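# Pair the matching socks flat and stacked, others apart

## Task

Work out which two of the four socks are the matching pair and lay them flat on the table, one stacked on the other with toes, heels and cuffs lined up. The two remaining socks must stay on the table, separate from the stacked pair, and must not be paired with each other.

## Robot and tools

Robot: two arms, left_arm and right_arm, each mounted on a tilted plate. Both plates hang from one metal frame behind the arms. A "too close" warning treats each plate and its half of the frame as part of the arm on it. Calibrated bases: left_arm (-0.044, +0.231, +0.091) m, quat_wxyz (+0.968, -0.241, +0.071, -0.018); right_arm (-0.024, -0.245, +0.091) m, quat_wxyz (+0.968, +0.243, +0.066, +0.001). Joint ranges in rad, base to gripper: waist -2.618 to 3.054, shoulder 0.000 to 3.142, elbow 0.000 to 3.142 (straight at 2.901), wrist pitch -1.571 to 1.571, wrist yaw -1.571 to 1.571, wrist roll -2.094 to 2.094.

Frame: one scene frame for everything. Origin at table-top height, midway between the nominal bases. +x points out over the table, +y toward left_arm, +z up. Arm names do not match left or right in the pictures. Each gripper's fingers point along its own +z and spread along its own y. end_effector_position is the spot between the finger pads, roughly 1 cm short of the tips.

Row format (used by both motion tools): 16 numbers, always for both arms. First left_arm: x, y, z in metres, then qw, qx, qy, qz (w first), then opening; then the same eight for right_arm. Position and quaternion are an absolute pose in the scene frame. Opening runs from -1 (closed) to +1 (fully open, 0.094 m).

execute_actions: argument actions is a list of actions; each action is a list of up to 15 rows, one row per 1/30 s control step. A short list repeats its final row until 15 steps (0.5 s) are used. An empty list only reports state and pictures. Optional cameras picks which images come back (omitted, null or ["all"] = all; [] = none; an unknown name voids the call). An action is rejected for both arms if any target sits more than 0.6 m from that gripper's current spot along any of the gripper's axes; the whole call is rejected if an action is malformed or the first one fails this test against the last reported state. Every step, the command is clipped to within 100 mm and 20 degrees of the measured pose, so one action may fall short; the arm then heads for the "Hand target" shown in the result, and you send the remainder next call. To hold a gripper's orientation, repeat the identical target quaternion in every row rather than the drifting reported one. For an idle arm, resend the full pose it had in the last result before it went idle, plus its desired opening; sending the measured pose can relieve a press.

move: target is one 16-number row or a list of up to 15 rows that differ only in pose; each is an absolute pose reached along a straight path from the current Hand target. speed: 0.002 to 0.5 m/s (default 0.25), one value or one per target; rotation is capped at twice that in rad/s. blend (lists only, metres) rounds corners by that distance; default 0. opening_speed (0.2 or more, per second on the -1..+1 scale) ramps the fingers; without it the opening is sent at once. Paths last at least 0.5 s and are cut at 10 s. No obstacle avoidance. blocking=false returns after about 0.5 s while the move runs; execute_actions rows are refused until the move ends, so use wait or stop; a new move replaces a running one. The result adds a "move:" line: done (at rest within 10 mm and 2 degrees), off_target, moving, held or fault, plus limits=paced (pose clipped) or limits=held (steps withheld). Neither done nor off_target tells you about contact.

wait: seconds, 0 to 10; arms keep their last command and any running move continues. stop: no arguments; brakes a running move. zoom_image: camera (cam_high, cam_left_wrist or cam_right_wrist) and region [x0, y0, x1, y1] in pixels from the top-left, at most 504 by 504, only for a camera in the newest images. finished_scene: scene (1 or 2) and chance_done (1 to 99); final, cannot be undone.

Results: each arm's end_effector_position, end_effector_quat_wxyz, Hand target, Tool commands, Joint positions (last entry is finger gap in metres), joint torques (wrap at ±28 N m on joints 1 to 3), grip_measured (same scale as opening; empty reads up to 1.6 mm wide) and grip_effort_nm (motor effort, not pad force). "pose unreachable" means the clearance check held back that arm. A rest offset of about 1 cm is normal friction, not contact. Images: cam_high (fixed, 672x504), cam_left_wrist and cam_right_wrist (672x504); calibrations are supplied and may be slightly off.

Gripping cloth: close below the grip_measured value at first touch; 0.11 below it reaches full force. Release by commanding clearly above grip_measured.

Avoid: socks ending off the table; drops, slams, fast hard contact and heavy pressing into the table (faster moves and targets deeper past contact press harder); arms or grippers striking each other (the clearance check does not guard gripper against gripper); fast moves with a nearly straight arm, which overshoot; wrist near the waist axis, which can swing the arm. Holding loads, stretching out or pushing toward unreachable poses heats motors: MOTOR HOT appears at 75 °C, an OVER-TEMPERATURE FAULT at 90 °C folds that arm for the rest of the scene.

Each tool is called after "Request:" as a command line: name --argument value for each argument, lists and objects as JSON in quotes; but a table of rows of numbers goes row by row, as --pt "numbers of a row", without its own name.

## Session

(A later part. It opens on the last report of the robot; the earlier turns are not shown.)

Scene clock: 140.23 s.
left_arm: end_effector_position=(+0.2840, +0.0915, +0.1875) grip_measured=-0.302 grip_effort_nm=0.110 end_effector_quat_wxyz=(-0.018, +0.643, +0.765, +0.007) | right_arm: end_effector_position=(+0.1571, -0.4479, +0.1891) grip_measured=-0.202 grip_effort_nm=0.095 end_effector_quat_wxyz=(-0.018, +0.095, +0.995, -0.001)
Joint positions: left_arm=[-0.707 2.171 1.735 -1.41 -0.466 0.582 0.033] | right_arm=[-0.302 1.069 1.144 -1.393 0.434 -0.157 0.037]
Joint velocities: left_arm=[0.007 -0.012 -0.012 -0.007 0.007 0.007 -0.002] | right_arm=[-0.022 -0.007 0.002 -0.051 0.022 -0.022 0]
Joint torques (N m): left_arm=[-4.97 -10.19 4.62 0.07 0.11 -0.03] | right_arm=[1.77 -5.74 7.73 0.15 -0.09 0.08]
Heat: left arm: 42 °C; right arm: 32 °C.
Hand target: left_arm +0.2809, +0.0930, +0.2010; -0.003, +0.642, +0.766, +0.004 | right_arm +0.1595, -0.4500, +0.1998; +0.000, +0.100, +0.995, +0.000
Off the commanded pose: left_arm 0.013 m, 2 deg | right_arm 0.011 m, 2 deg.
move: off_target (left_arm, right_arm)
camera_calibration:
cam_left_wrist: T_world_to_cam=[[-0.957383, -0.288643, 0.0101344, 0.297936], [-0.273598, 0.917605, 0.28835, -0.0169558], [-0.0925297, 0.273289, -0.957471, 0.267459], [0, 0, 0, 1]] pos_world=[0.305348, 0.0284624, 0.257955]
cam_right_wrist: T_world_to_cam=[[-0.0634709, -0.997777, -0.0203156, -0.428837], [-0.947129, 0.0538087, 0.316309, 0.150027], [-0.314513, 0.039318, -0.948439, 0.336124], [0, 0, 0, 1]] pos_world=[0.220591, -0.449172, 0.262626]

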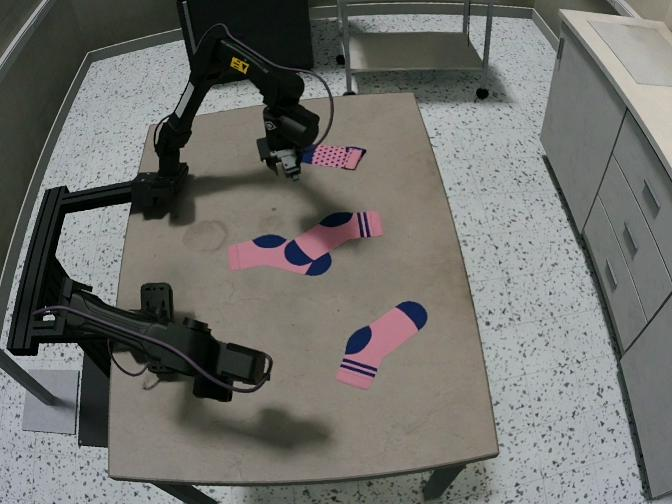

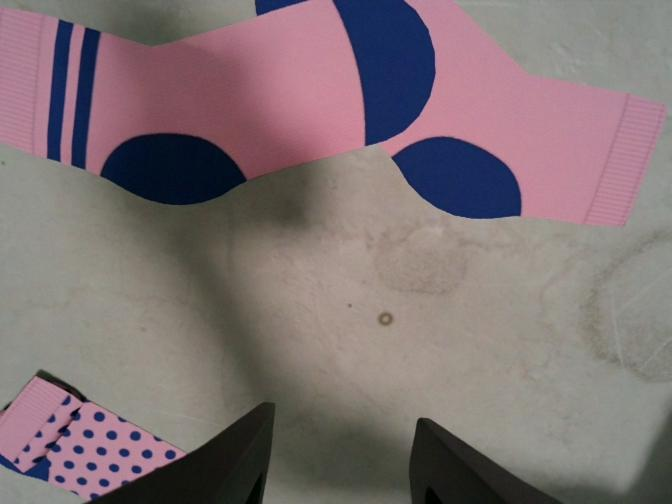

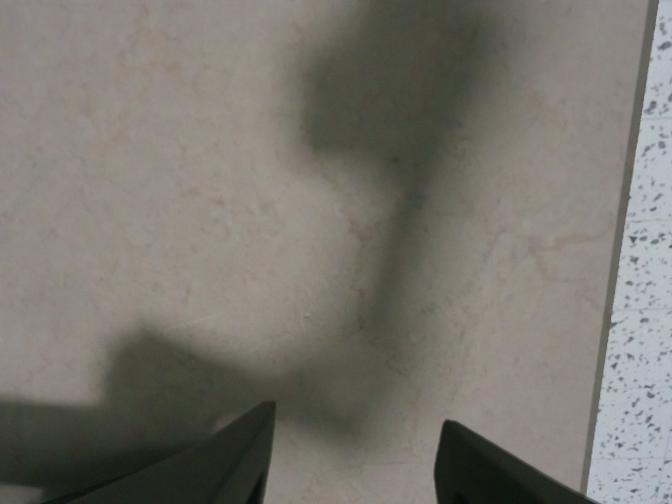

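Request:
move --pt "0.286 -0.006 0.05 0 0.522 0.853 0 -0.3 0.16 -0.45 0.2 0 0.1 0.995 0 -0.2" --speed 0.12

Request:
move --pt "0.286 -0.006 -0.006 0 0.522 0.853 0 -0.3 0.16 -0.45 0.2 0 0.1 0.995 0 -0.2" --speed 0.06

Scene clock: 149.23 s.
left_arm: end_effector_position=(+0.2761, +0.0044, +0.0487) grip_measured=-0.302 grip_effort_nm=0.105 end_effector_quat_wxyz=(-0.013, +0.530, +0.848, +0.006) | right_arm: end_effector_position=(+0.1571, -0.4479, +0.1891) grip_measured=-0.202 grip_effort_nm=0.095 end_effector_quat_wxyz=(-0.018, +0.095, +0.995, -0.001)
Joint positions: left_arm=[-0.702 2.501 1.621 -0.953 -0.463 0.312 0.033] | right_arm=[-0.302 1.069 1.144 -1.393 0.434 -0.157 0.037]
Joint velocities: left_arm=[0.002 0.022 -0.007 0.022 -0.037 -0.037 0] | right_arm=[-0.007 0.007 -0.012 0.007 -0.081 -0.037 0.001]
Joint torques (N m): left_arm=[-4.26 -8.24 7.1 0.37 0.03 -0.05] | right_arm=[1.76 -5.74 7.73 0.15 -0.08 0.08]
Heat: left arm: 42 °C; right arm: 32 °C.
Hand target: left_arm +0.2834, -0.0037, +0.0498; +0.000, +0.522, +0.853, +0.000 | right_arm +0.1596, -0.4500, +0.1998; +0.000, +0.100, +0.995, +0.000
Off the commanded pose: left_arm 0.014 m, 2 deg | right_arm 0.011 m, 2 deg.
move: off_target (left_arm, right_arm)
camera_calibration:
cam_left_wrist: T_world_to_cam=[[-0.840833, -0.541291, 0.0022302, 0.235905], [-0.519061, 0.807456, 0.280342, 0.169488], [-0.153547, 0.234563, -0.959898, 0.174804], [0, 0, 0, 1]] pos_world=[0.313172, -0.0501638, 0.119754]
cam_right_wrist: T_world_to_cam=[[-0.0634709, -0.997777, -0.0203156, -0.428837], [-0.947129, 0.0538087, 0.316309, 0.150027], [-0.314513, 0.039318, -0.948439, 0.336124], [0, 0, 0, 1]] pos_world=[0.220591, -0.449172, 0.262626]

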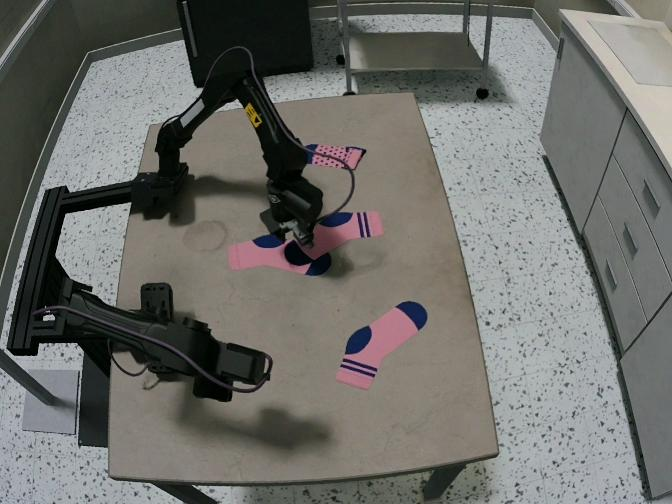

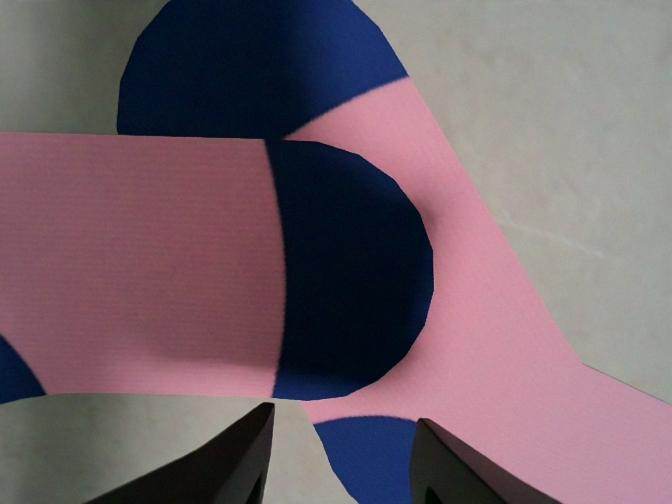

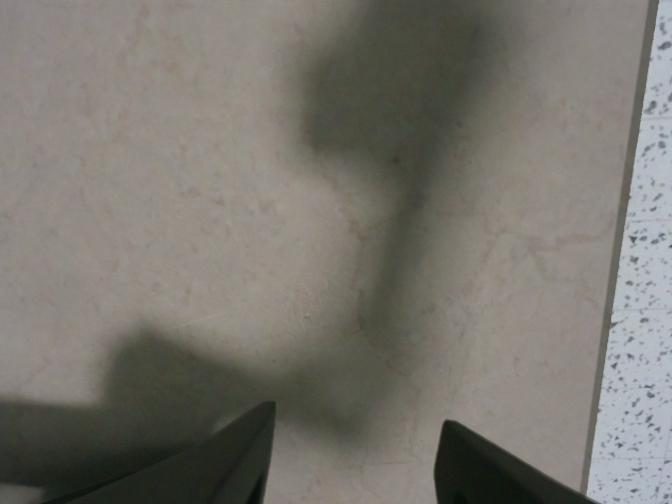

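Scene clock: 150.60 s.
left_arm: end_effector_position=(+0.2855, -0.0021, +0.0110) grip_measured=-0.302 grip_effort_nm=0.105 end_effector_quat_wxyz=(-0.002, +0.525, +0.851, -0.002) | right_arm: end_effector_position=(+0.1571, -0.4479, +0.1891) grip_measured=-0.202 grip_effort_nm=0.090 end_effector_quat_wxyz=(-0.018, +0.095, +0.995, -0.001)
Joint positions: left_arm=[-0.653 2.569 1.601 -0.814 -0.463 0.365 0.033] | right_arm=[-0.302 1.069 1.144 -1.393 0.434 -0.157 0.037]
Joint velocities: left_arm=[0.002 -0.022 -0.002 -0.081 -0.037 0.037 -0.001] | right_arm=[-0.007 0.007 0.007 0.007 -0.051 0.081 -0.001]
Joint torques (N m): left_arm=[-3.63 -6.82 3.55 0.86 -0.08 0.06] | right_arm=[1.77 -5.74 7.72 0.14 -0.09 0.09]
Heat: left arm: 42 °C; right arm: 32 °C.
Hand target: left_arm +0.2845, -0.0053, -0.0053; +0.000, +0.522, +0.853, -0.001 | right_arm +0.1596, -0.4500, +0.1998; +0.000, +0.100, +0.995, +0.000
Off the commanded pose: left_arm 0.017 m, 1 deg | right_arm 0.011 m, 2 deg.
move: off_target (left_arm, right_arm)
camera_calibration:
cam_left_wrist: T_world_to_cam=[[-0.833995, -0.551721, 0.00744933, 0.238357], [-0.531962, 0.807565, 0.254667, 0.194128], [-0.146521, 0.208429, -0.967, 0.139518], [0, 0, 0, 1]] pos_world=[0.3225, -0.0543438, 0.0837005]
cam_right_wrist: T_world_to_cam=[[-0.0634709, -0.997777, -0.0203156, -0.428837], [-0.947129, 0.0538087, 0.316309, 0.150027], [-0.314513, 0.039318, -0.948439, 0.336124], [0, 0, 0, 1]] pos_world=[0.220591, -0.449172, 0.262626]

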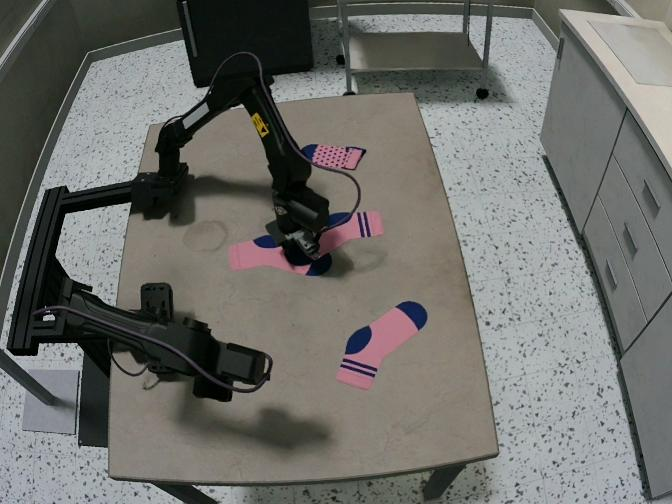

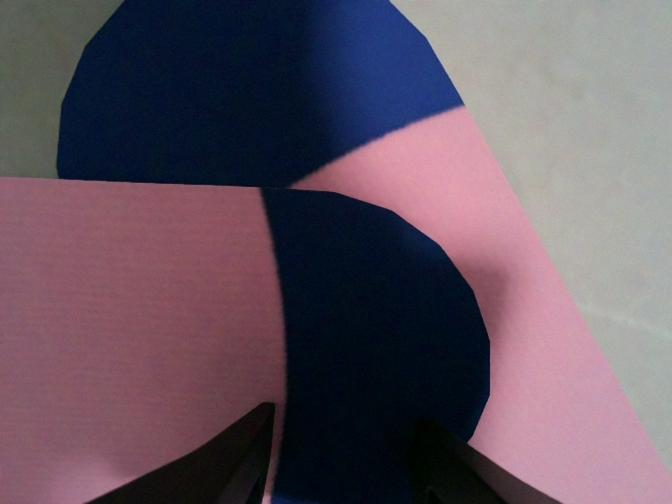

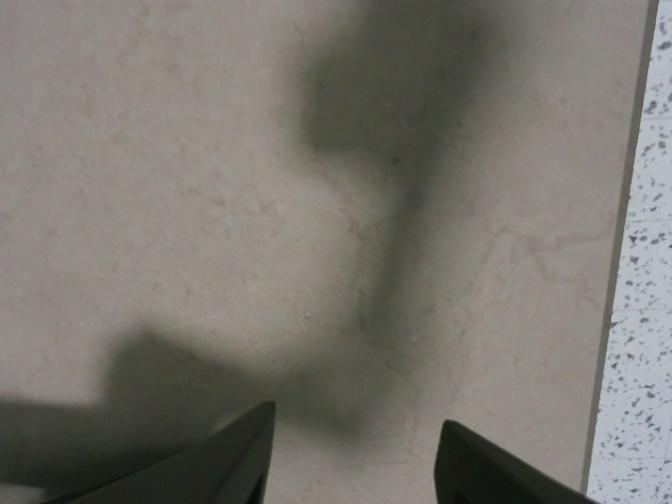

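Request:
move --pt "0.286 -0.006 -0.008 0 0.522 0.853 0 -1 0.16 -0.45 0.2 0 0.1 0.995 0 -0.2" --speed 0.06 --opening_speed 0.6

Request:
move --pt "0.28 0.0 0.04 0 0.522 0.853 0 -1 0.16 -0.45 0.2 0 0.1 0.995 0 -0.2" --speed 0.08

Scene clock: 154.50 s.
left_arm: end_effector_position=(+0.2916, -0.0057, +0.0110) grip_measured=-0.985 grip_effort_nm=-0.799 end_effector_quat_wxyz=(+0.012, +0.521, +0.853, +0.000) | right_arm: end_effector_position=(+0.1571, -0.4479, +0.1891) grip_measured=-0.202 grip_effort_nm=0.100 end_effector_quat_wxyz=(-0.018, +0.095, +0.995, -0.001)
Joint positions: left_arm=[-0.653 2.569 1.601 -0.784 -0.471 0.369 0.001] | right_arm=[-0.302 1.069 1.144 -1.393 0.434 -0.157 0.037]
Joint velocities: left_arm=[-0.007 -0.002 -0.012 -0.081 -0.022 0.007 0] | right_arm=[0.012 0.002 0.007 0.007 0.037 0.022 0]
Joint torques (N m): left_arm=[-3.54 -6.45 3.74 0.66 0.04 0.04] | right_arm=[1.77 -5.74 7.73 0.14 -0.09 0.09]
Heat: left arm: 41 °C; right arm: 32 °C.
Hand target: left_arm +0.2852, -0.0054, -0.0073; +0.000, +0.522, +0.853, +0.000 | right_arm +0.1596, -0.4500, +0.1998; +0.000, +0.100, +0.995, +0.000
Off the commanded pose: left_arm 0.020 m, 1 deg | right_arm 0.011 m, 2 deg.
move: off_target (left_arm, right_arm)
camera_calibration:
cam_left_wrist: T_world_to_cam=[[-0.828527, -0.559908, -0.00681688, 0.239981], [-0.546049, 0.805203, 0.231253, 0.204591], [-0.123991, 0.195321, -0.97287, 0.134636], [0, 0, 0, 1]] pos_world=[0.327241, -0.0566673, 0.0853074]
cam_right_wrist: T_world_to_cam=[[-0.0634709, -0.997777, -0.0203156, -0.428837], [-0.947129, 0.0538087, 0.316309, 0.150027], [-0.314513, 0.039318, -0.948439, 0.336124], [0, 0, 0, 1]] pos_world=[0.220591, -0.449172, 0.262626]

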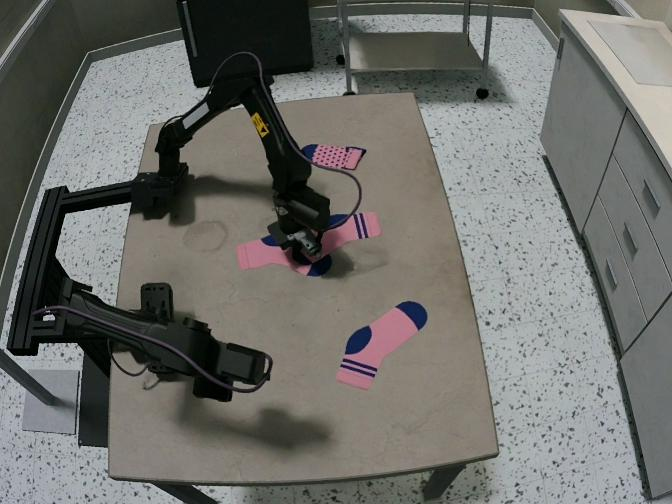

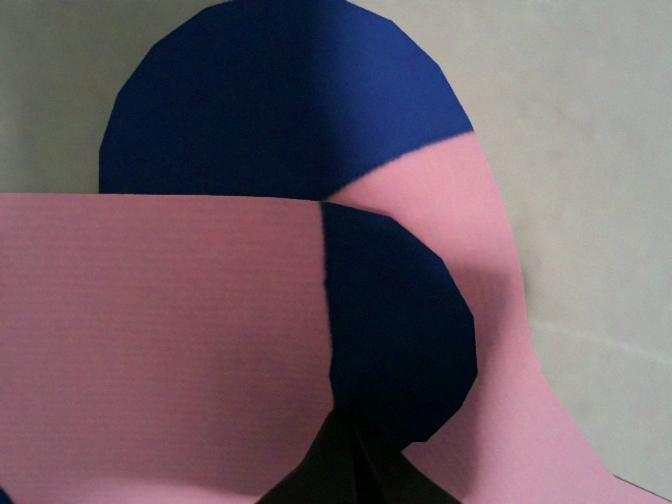

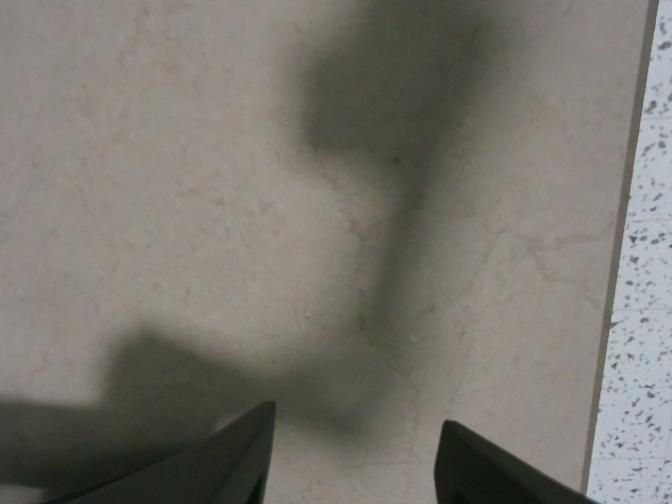

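Scene clock: 155.77 s.
left_arm: end_effector_position=(+0.2781, +0.0053, +0.0168) grip_measured=-0.986 grip_effort_nm=-0.789 end_effector_quat_wxyz=(-0.019, +0.519, +0.854, +0.006) | right_arm: end_effector_position=(+0.1571, -0.4479, +0.1891) grip_measured=-0.202 grip_effort_nm=0.095 end_effector_quat_wxyz=(-0.018, +0.095, +0.995, -0.001)
Joint positions: left_arm=[-0.661 2.558 1.601 -0.87 -0.469 0.324 0.001] | right_arm=[-0.302 1.069 1.144 -1.393 0.434 -0.157 0.037]
Joint velocities: left_arm=[-0.012 -0.007 0.002 0.051 -0.051 -0.007 0.001] | right_arm=[-0.017 -0.007 -0.007 -0.022 0.007 -0.022 0]
Joint torques (N m): left_arm=[-6.35 -13 4.38 0.05 0.07 -0.09] | right_arm=[1.76 -5.74 7.72 0.15 -0.09 0.09]
Heat: left arm: 41 °C; right arm: 32 °C.
Hand target: left_arm +0.2802, +0.0001, +0.0392; +0.000, +0.522, +0.853, +0.000 | right_arm +0.1596, -0.4500, +0.1998; +0.000, +0.100, +0.995, +0.000
Off the commanded pose: left_arm 0.024 m, 2 deg | right_arm 0.011 m, 2 deg.
move: off_target (left_arm, right_arm)
camera_calibration:
cam_left_wrist: T_world_to_cam=[[-0.8262, -0.563321, 0.00790428, 0.234077], [-0.537062, 0.79177, 0.290971, 0.183655], [-0.170168, 0.236155, -0.956699, 0.148762], [0, 0, 0, 1]] pos_world=[0.317343, -0.0486828, 0.087032]
cam_right_wrist: T_world_to_cam=[[-0.0634709, -0.997777, -0.0203156, -0.428837], [-0.947129, 0.0538087, 0.316309, 0.150027], [-0.314513, 0.039318, -0.948439, 0.336124], [0, 0, 0, 1]] pos_world=[0.220591, -0.449172, 0.262626]

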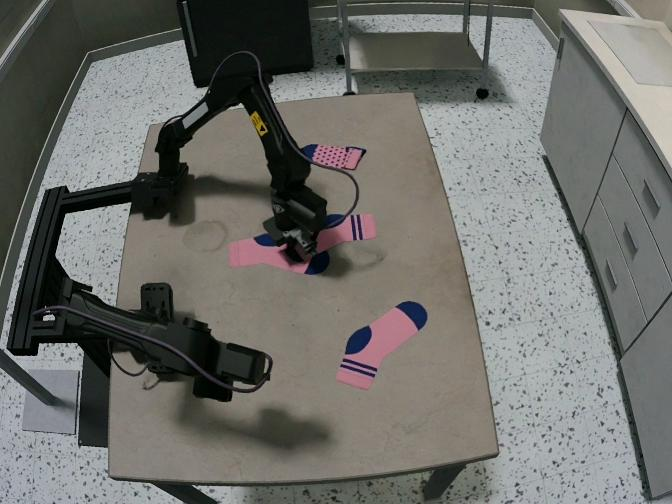

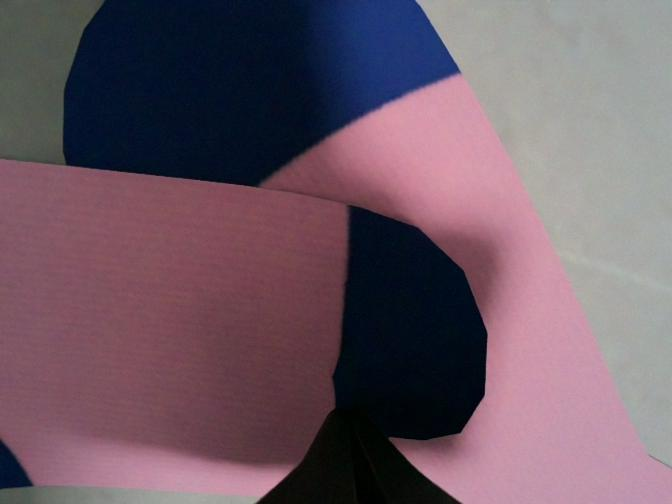

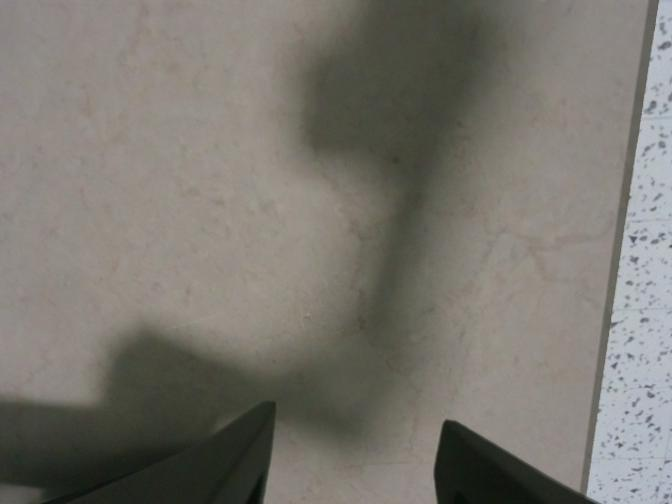

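Request:
move --pt "0.26 0.02 0.075 0 0.522 0.853 0 -1 0.16 -0.45 0.2 0 0.1 0.995 0 -0.2" --speed 0.08

Scene clock: 159.03 s.
left_arm: end_effector_position=(+0.2627, +0.0228, +0.0570) grip_measured=-0.986 grip_effort_nm=-0.789 end_effector_quat_wxyz=(-0.014, +0.518, +0.855, +0.005) | right_arm: end_effector_position=(+0.1571, -0.4479, +0.1891) grip_measured=-0.202 grip_effort_nm=0.090 end_effector_quat_wxyz=(-0.018, +0.095, +0.995, -0.001)
Joint positions: left_arm=[-0.702 2.408 1.501 -0.928 -0.46 0.283 0.001] | right_arm=[-0.302 1.069 1.144 -1.393 0.434 -0.157 0.037]
Joint velocities: left_arm=[0.012 -0.017 -0.002 0.051 0.007 0.022 -0.001] | right_arm=[-0.002 -0.002 0.002 0.007 -0.037 0.007 0]
Joint torques (N m): left_arm=[-5.81 -11.71 4.29 0.08 0.1 -0.09] | right_arm=[1.76 -5.74 7.72 0.15 -0.09 0.08]
Heat: left arm: 41 °C; right arm: 32 °C.
Hand target: left_arm +0.2609, +0.0200, +0.0742; +0.000, +0.522, +0.853, +0.001 | right_arm +0.1596, -0.4500, +0.1998; +0.000, +0.100, +0.995, +0.000
Off the commanded pose: left_arm 0.018 m, 2 deg | right_arm 0.011 m, 2 deg.
move: off_target (left_arm, right_arm)
camera_calibration:
cam_left_wrist: T_world_to_cam=[[-0.825004, -0.565112, 0.00407709, 0.230869], [-0.541445, 0.792478, 0.280742, 0.151483], [-0.161882, 0.229406, -0.959775, 0.178587], [0, 0, 0, 1]] pos_world=[0.301398, -0.0305491, 0.127934]
cam_right_wrist: T_world_to_cam=[[-0.0634709, -0.997777, -0.0203156, -0.428837], [-0.947129, 0.0538087, 0.316309, 0.150027], [-0.314513, 0.039318, -0.948439, 0.336124], [0, 0, 0, 1]] pos_world=[0.220591, -0.449172, 0.262626]

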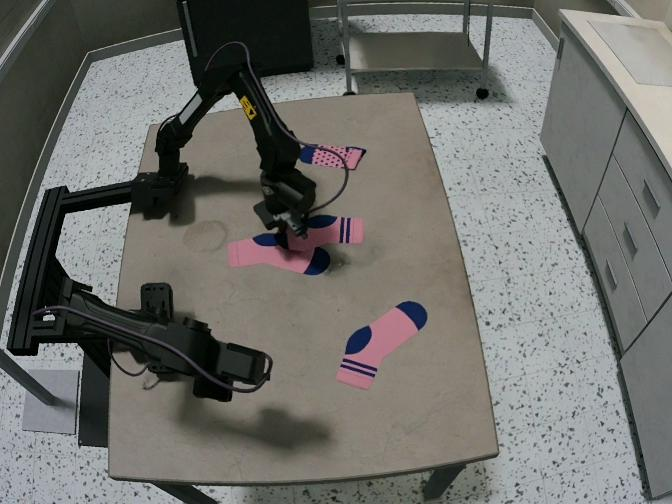

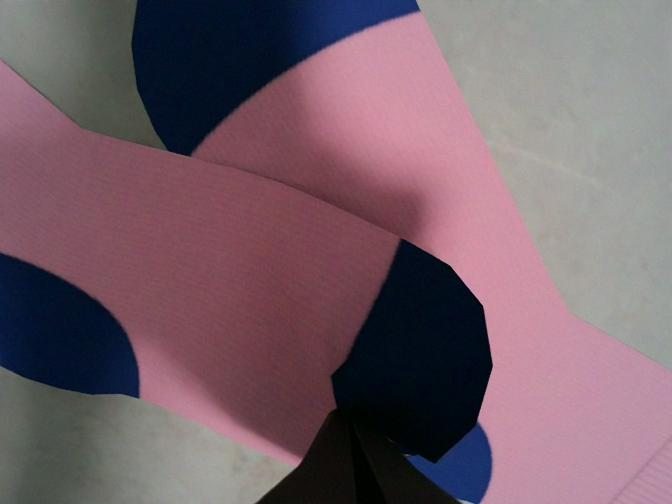

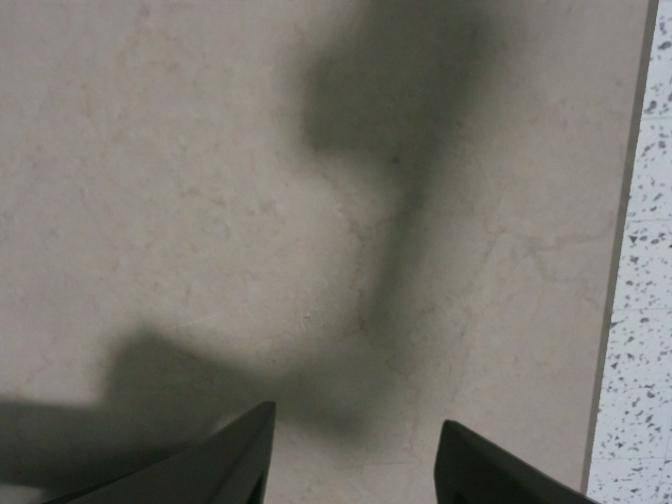

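Request:
move --pt "0.28 0.05 0.15 0 0.522 0.853 0 -1 0.16 -0.45 0.2 0 0.1 0.995 0 -0.2" --pt "0.36 0.08 0.28 0 0.522 0.853 0 -1 0.16 -0.45 0.2 0 0.1 0.995 0 -0.2" --pt "0.385 0.10 0.33 0 0.522 0.853 0 -1 0.16 -0.45 0.2 0 0.1 0.995 0 -0.2" --speed 0.13 --blend 0.03

Scene clock: 167.83 s.
left_arm: end_effector_position=(+0.3895, +0.0852, +0.3112) grip_measured=-0.986 grip_effort_nm=-0.789 end_effector_quat_wxyz=(+0.171, +0.520, +0.837, +0.002) | right_arm: end_effector_position=(+0.1571, -0.4479, +0.1891) grip_measured=-0.202 grip_effort_nm=0.090 end_effector_quat_wxyz=(-0.018, +0.095, +0.995, -0.001)
Joint positions: left_arm=[-0.702 2.296 2.437 -1.559 -0.512 0.499 0.001] | right_arm=[-0.302 1.069 1.144 -1.393 0.434 -0.157 0.037]
Joint velocities: left_arm=[0.007 -0.012 0.002 -0.081 0.007 0.007 0] | right_arm=[-0.002 -0.002 0.007 -0.066 -0.007 -0.051 -0.001]
Joint torques (N m): left_arm=[-4.55 -9.85 6.45 0.73 -0.09 -0.06] | right_arm=[1.77 -5.75 7.72 0.15 -0.09 0.09]
Heat: left arm: 41 °C; right arm: 32 °C.
Hand target: left_arm +0.3895, +0.0939, +0.3281; +0.189, +0.514, +0.837, +0.003 | right_arm +0.1596, -0.4500, +0.1998; +0.000, +0.100, +0.995, +0.000
Off the commanded pose: left_arm 0.024 m, 20 deg | right_arm 0.011 m, 2 deg.
joint sent to its limit (left arm) — joint 4 (wrist pitch), lower limit. The joint targets are off in position and orientation.
move: off_target (left_arm, right_arm); blend cut to 0.0297 m at target 2
camera_calibration:
cam_left_wrist: T_world_to_cam=[[-0.815796, -0.560241, -0.143551, 0.411645], [-0.558419, 0.82763, -0.0565373, 0.207924], [0.150482, 0.0340389, -0.988027, 0.33263], [0, 0, 0, 1]] pos_world=[0.401872, 0.0472143, 0.399495]
cam_right_wrist: T_world_to_cam=[[-0.0634709, -0.997777, -0.0203156, -0.428837], [-0.947129, 0.0538087, 0.316309, 0.150027], [-0.314513, 0.039318, -0.948439, 0.336124], [0, 0, 0, 1]] pos_world=[0.220591, -0.449172, 0.262626]

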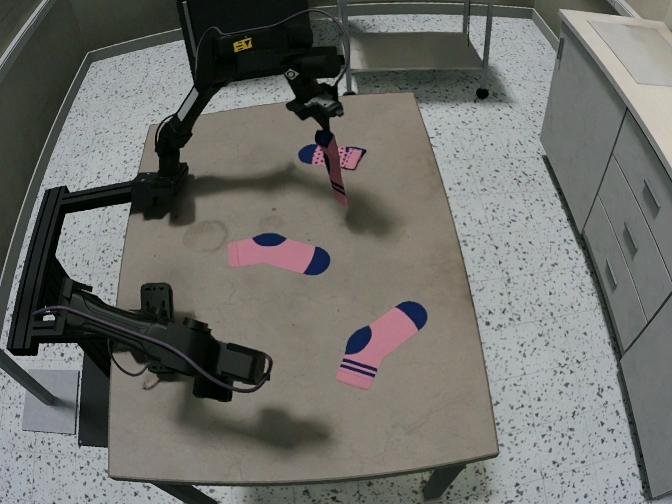

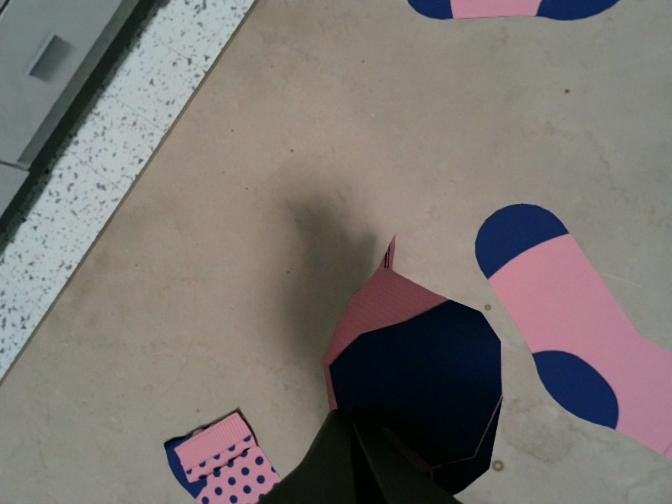

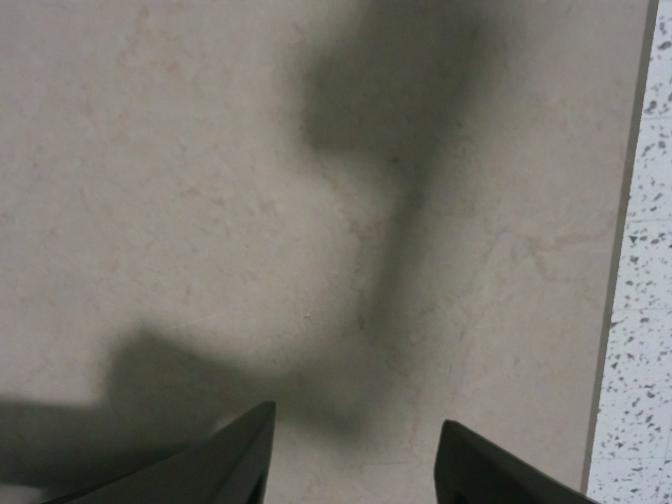

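Request:
move --pt "0.37 0.115 0.31 0 0.174 0.985 0 -1 0.16 -0.45 0.2 0 0.1 0.995 0 -0.2" --pt "0.37 0.12 0.31 0 -0.259 0.966 0 -1 0.16 -0.45 0.2 0 0.1 0.995 0 -0.2" --pt "0.37 0.12 0.31 0 -0.574 0.819 0 -1 0.16 -0.45 0.2 0 0.1 0.995 0 -0.2" --speed 0.4

Scene clock: 176.07 s.
left_arm: end_effector_position=(+0.3715, +0.1082, +0.2967) grip_measured=-0.986 grip_effort_nm=-0.794 end_effector_quat_wxyz=(+0.058, -0.560, +0.818, -0.120) | right_arm: end_effector_position=(+0.1571, -0.4478, +0.1891) grip_measured=-0.202 grip_effort_nm=0.090 end_effector_quat_wxyz=(-0.018, +0.095, +0.995, -0.001)
Joint positions: left_arm=[-0.679 2.207 2.276 -1.562 -0.509 -1.828 0.001] | right_arm=[-0.302 1.069 1.144 -1.393 0.433 -0.157 0.037]
Joint velocities: left_arm=[0.007 0.022 -0.007 -0.051 0.007 -0.051 -0.002] | right_arm=[-0.007 0.002 -0.012 0.066 0.007 -0.007 -0.001]
Joint torques (N m): left_arm=[-3.89 -10.56 4.38 0.62 -0.03 -0.09] | right_arm=[1.77 -5.74 7.72 0.15 -0.09 0.09]
Heat: left arm: 40 °C; right arm: 32 °C.
Hand target: left_arm +0.3701, +0.1200, +0.3097; +0.060, -0.567, +0.810, -0.134 | right_arm +0.1596, -0.4499, +0.1998; +0.000, +0.100, +0.995, +0.001
Off the commanded pose: left_arm 0.018 m, 15 deg | right_arm 0.011 m, 2 deg.
joint sent to its limit (left arm) — joint 4 (wrist pitch), lower limit. The joint targets are off in orientation, not in position.
move: off_target (left_arm, right_arm)
camera_calibration:
cam_left_wrist: T_world_to_cam=[[0.938478, -0.230842, 0.25685, -0.398354], [-0.306646, -0.899113, 0.312351, 0.16193], [0.158833, -0.371897, -0.914585, 0.3392], [0, 0, 0, 1]] pos_world=[0.369626, 0.179784, 0.361965]
cam_right_wrist: T_world_to_cam=[[-0.0634814, -0.997769, -0.0206816, -0.428697], [-0.947169, 0.0537078, 0.316206, 0.150026], [-0.31439, 0.0396622, -0.948465, 0.336268], [0, 0, 0, 1]] pos_world=[0.220605, -0.449136, 0.262633]

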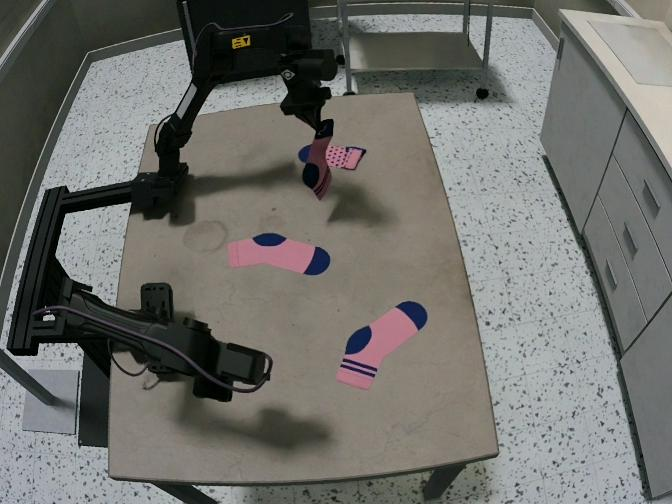

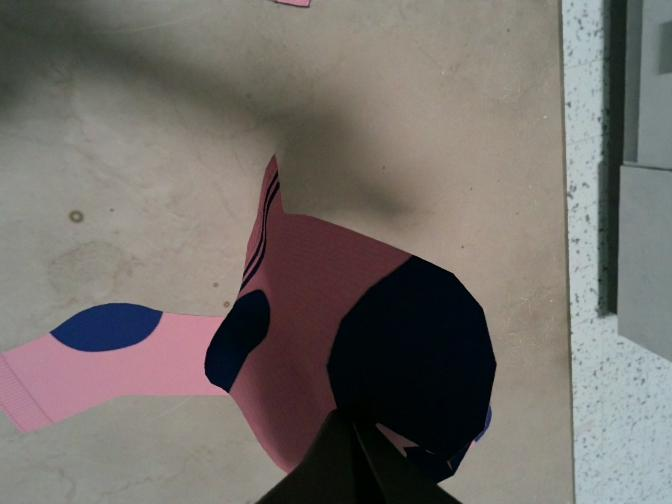

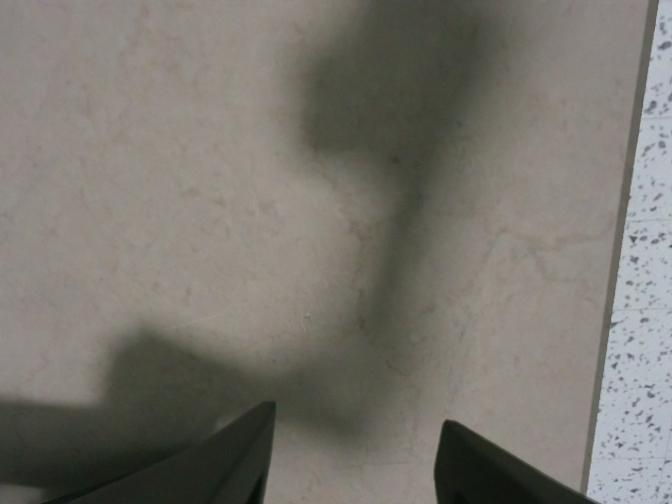

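Request:
move --pt "0.385 0.105 0.23 0 -0.595 0.804 0 -1 0.16 -0.45 0.2 0 0.1 0.995 0 -0.2" --pt "0.31 0.12 0.20 0 -0.595 0.804 0 -1 0.16 -0.45 0.2 0 0.1 0.995 0 -0.2" --pt "0.22 0.14 0.13 0 -0.595 0.804 0 -1 0.16 -0.45 0.2 0 0.1 0.995 0 -0.2" --pt "0.165 0.15 0.05 0 -0.595 0.804 0 -1 0.16 -0.45 0.2 0 0.1 0.995 0 -0.2" --pt "0.155 0.152 0.012 0 -0.595 0.804 0 -1 0.16 -0.45 0.2 0 0.1 0.995 0 -0.2" --speed 0.12 --blend 0.02

Request:
move --pt "0.155 0.152 0.012 0 -0.595 0.804 0 -0.3 0.16 -0.45 0.2 0 0.1 0.995 0 -0.2" --opening_speed 0.8

Request:
move --pt "0.155 0.16 0.10 0 -0.595 0.804 0 -0.3 0.16 -0.45 0.2 0 0.1 0.995 0 -0.2" --pt "0.22 0.42 0.25 0 0.6 0.8 0 -0.3 0.16 -0.45 0.2 0 0.1 0.995 0 -0.2" --speed 0.2

Scene clock: 187.53 s.
left_arm: end_effector_position=(+0.1504, +0.1566, +0.0183) grip_measured=-0.986 grip_effort_nm=-0.789 end_effector_quat_wxyz=(-0.006, -0.597, +0.802, -0.005) | right_arm: end_effector_position=(+0.1571, -0.4478, +0.1891) grip_measured=-0.202 grip_effort_nm=0.090 end_effector_quat_wxyz=(-0.018, +0.095, +0.995, -0.001)
Joint positions: left_arm=[-0.552 1.862 0.598 -0.458 -0.472 -1.904 0.001] | right_arm=[-0.302 1.069 1.144 -1.393 0.433 -0.157 0.037]
Joint velocities: left_arm=[-0.002 0.007 -0.002 -0.007 -0.051 -0.007 0] | right_arm=[-0.002 0.017 0.017 -0.037 0.007 0.007 -0.001]
Joint torques (N m): left_arm=[-2.02 -3.36 3.02 0.38 -0.14 0.01] | right_arm=[1.77 -5.74 7.72 0.15 -0.08 0.08]
Heat: left arm: 39 °C; right arm: 32 °C.
Hand target: left_arm +0.1503, +0.1586, +0.0152; -0.001, -0.596, +0.803, +0.000 | right_arm +0.1596, -0.4500, +0.1998; +0.000, +0.100, +0.995, +0.000
Off the commanded pose: left_arm 0.009 m, 1 deg | right_arm 0.011 m, 2 deg.
move: off_target (right_arm); blend cut to 0.0197 m at target 4
camera_calibration:
cam_left_wrist: T_world_to_cam=[[0.985197, -0.171426, 0.000418389, -0.119858], [-0.165322, -0.949467, 0.266799, 0.212013], [-0.0453391, -0.262919, -0.963752, 0.152302], [0, 0, 0, 1]] pos_world=[0.160039, 0.220795, 0.0902666]
cam_right_wrist: T_world_to_cam=[[-0.0634814, -0.997769, -0.0206816, -0.428697], [-0.947169, 0.0537078, 0.316206, 0.150026], [-0.31439, 0.0396622, -0.948465, 0.336268], [0, 0, 0, 1]] pos_world=[0.220605, -0.449136, 0.262633]

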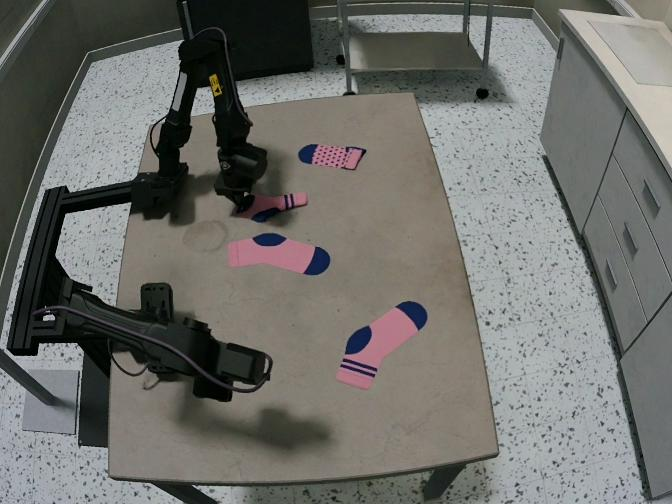

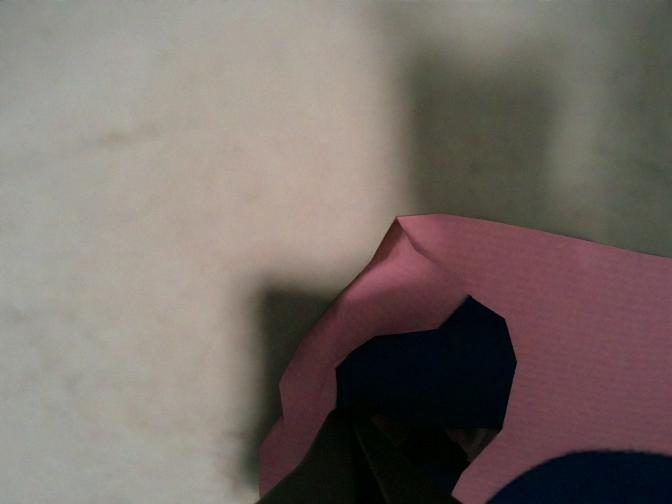

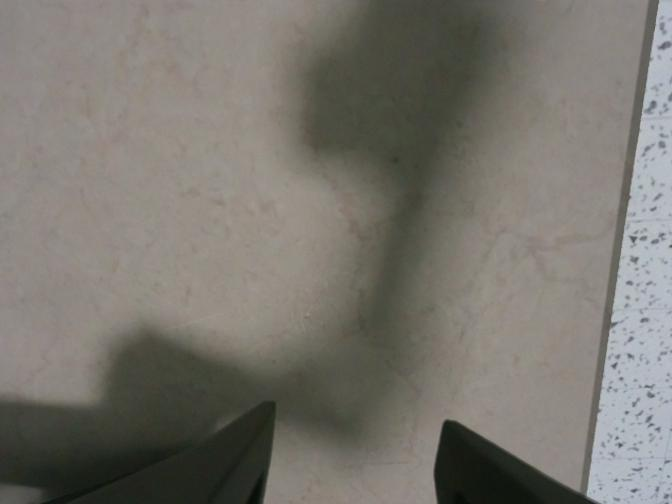

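Scene clock: 188.63 s.
left_arm: end_effector_position=(+0.1475, +0.1550, +0.0123) grip_measured=-0.302 grip_effort_nm=0.105 end_effector_quat_wxyz=(-0.008, -0.593, +0.805, +0.005) | right_arm: end_effector_position=(+0.1571, -0.4478, +0.1891) grip_measured=-0.202 grip_effort_nm=0.095 end_effector_quat_wxyz=(-0.018, +0.095, +0.995, -0.001)
Joint positions: left_arm=[-0.552 1.899 0.603 -0.446 -0.473 -1.904 0.033] | right_arm=[-0.302 1.069 1.144 -1.393 0.433 -0.157 0.037]
Joint velocities: left_arm=[-0.022 0.002 -0.002 0.007 -0.022 -0.007 0] | right_arm=[0.007 -0.002 -0.012 -0.051 -0.022 -0.037 0.001]
Joint torques (N m): left_arm=[-2.56 -3.17 4.9 0.4 -0.13 -0.05] | right_arm=[1.77 -5.74 7.73 0.15 -0.08 0.09]
Heat: left arm: 39 °C; right arm: 32 °C.
Hand target: left_arm +0.1547, +0.1521, +0.0122; +0.000, -0.595, +0.804, +0.000 | right_arm +0.1596, -0.4500, +0.1998; +0.000, +0.100, +0.995, +0.000
Off the commanded pose: left_arm 0.008 m, 1 deg | right_arm 0.011 m, 2 deg.
move: off_target (right_arm)
camera_calibration:
cam_left_wrist: T_world_to_cam=[[0.983359, -0.180985, -0.015781, -0.115315], [-0.170875, -0.95092, 0.257977, 0.212801], [-0.0616965, -0.250988, -0.966022, 0.146544], [0, 0, 0, 1]] pos_world=[0.1588, 0.218267, 0.0848468]
cam_right_wrist: T_world_to_cam=[[-0.0634814, -0.997769, -0.0206816, -0.428697], [-0.947169, 0.0537078, 0.316206, 0.150026], [-0.31439, 0.0396622, -0.948465, 0.336268], [0, 0, 0, 1]] pos_world=[0.220605, -0.449136, 0.262633]

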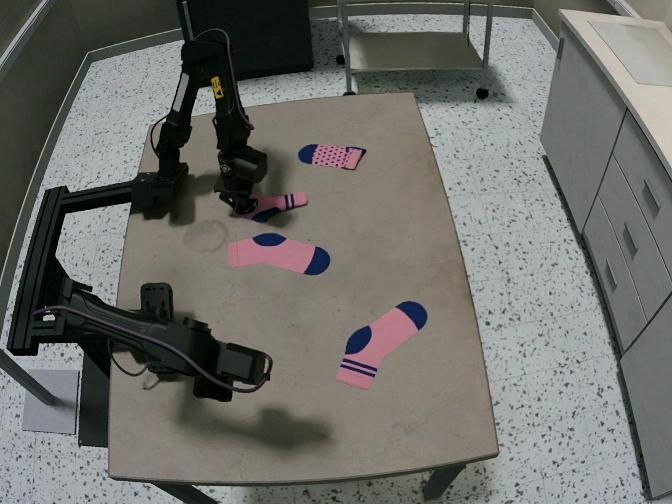

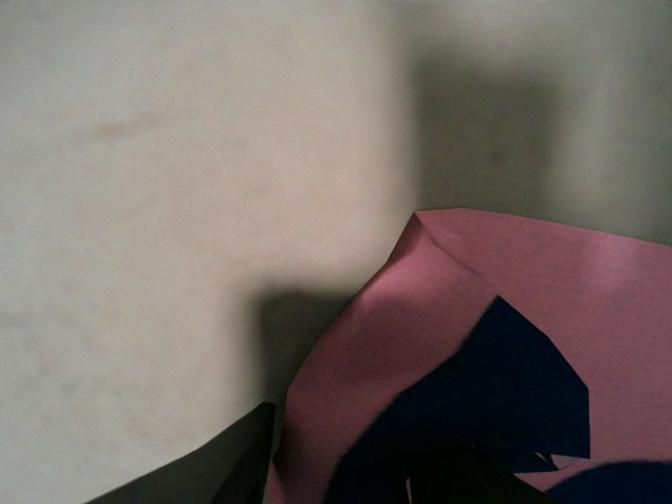

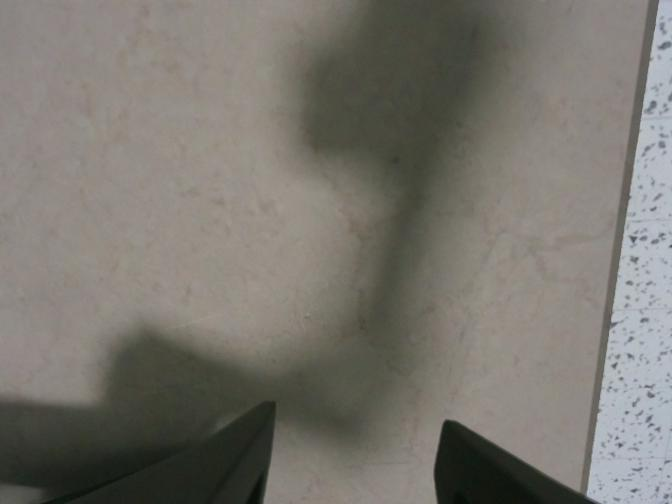

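Scene clock: 196.40 s.
left_arm: end_effector_position=(+0.2289, +0.4132, +0.2440) grip_measured=-0.302 grip_effort_nm=0.100 end_effector_quat_wxyz=(+0.018, +0.599, +0.800, +0.011) | right_arm: end_effector_position=(+0.1571, -0.4478, +0.1891) grip_measured=-0.202 grip_effort_nm=0.090 end_effector_quat_wxyz=(-0.018, +0.095, +0.995, -0.001)
Joint positions: left_arm=[0.025 1.358 1.545 -1.552 -0.48 1.335 0.033] | right_arm=[-0.302 1.069 1.144 -1.393 0.433 -0.157 0.037]
Joint velocities: left_arm=[0.002 0.002 0.007 -0.066 -0.051 0.022 0] | right_arm=[0.017 -0.017 -0.007 -0.11 0.037 -0.007 -0.001]
Joint torques (N m): left_arm=[-1.21 -3.74 7.2 0.13 0.08 -0.01] | right_arm=[1.77 -5.74 7.72 0.15 -0.08 0.09]
Heat: left arm: 38 °C; right arm: 32 °C.
Hand target: left_arm +0.2288, +0.4139, +0.2479; +0.021, +0.600, +0.800, +0.007 | right_arm +0.1596, -0.4500, +0.1998; +0.000, +0.100, +0.995, +0.000
Off the commanded pose: left_arm 0.013 m, 2 deg | right_arm 0.011 m, 2 deg.
joint sent to its limit (left arm) — joint 4 (wrist pitch), lower limit. The joint targets are off in position and orientation.
move: off_target (left_arm, right_arm)
camera_calibration:
cam_left_wrist: T_world_to_cam=[[-0.918499, -0.393918, -0.0344679, 0.382872], [-0.390643, 0.890431, 0.233517, -0.292091], [-0.0612952, 0.22795, -0.971742, 0.24355], [0, 0, 0, 1]] pos_world=[0.252493, 0.35539, 0.318073]
cam_right_wrist: T_world_to_cam=[[-0.0634814, -0.997769, -0.0206816, -0.428697], [-0.947169, 0.0537078, 0.316206, 0.150026], [-0.31439, 0.0396622, -0.948465, 0.336268], [0, 0, 0, 1]] pos_world=[0.220605, -0.449136, 0.262633]

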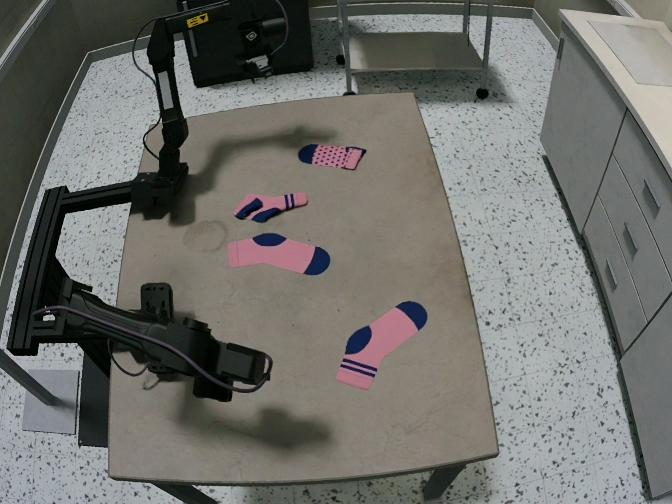

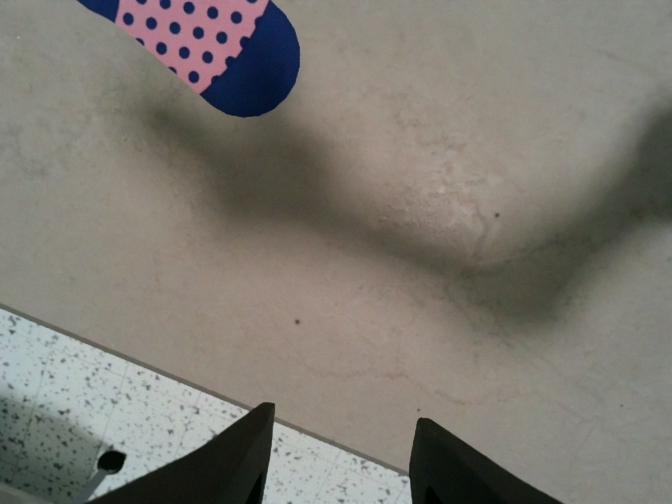

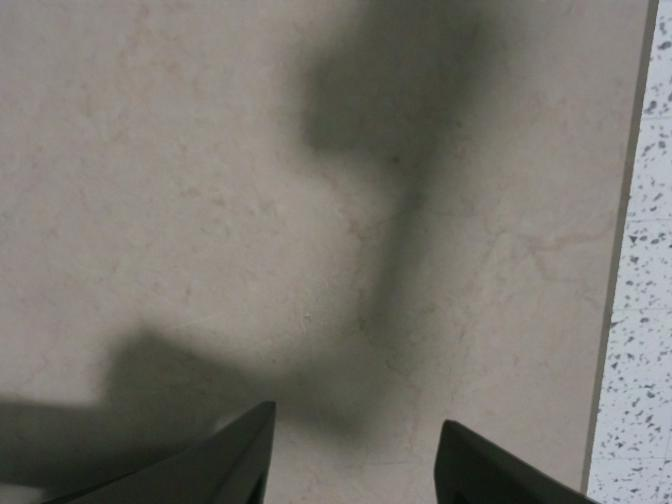

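Request:
zoom_image --camera "cam_high" --region '[220, 170, 350, 280]'

Scaled by 3.877.

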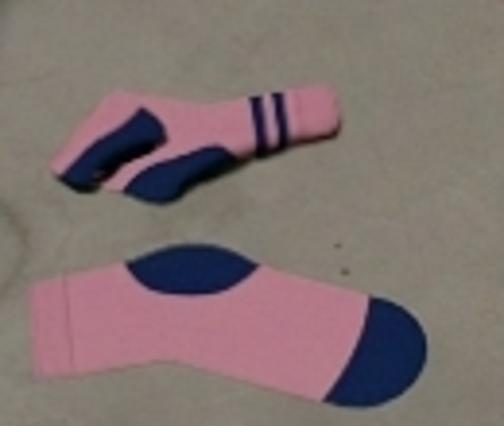

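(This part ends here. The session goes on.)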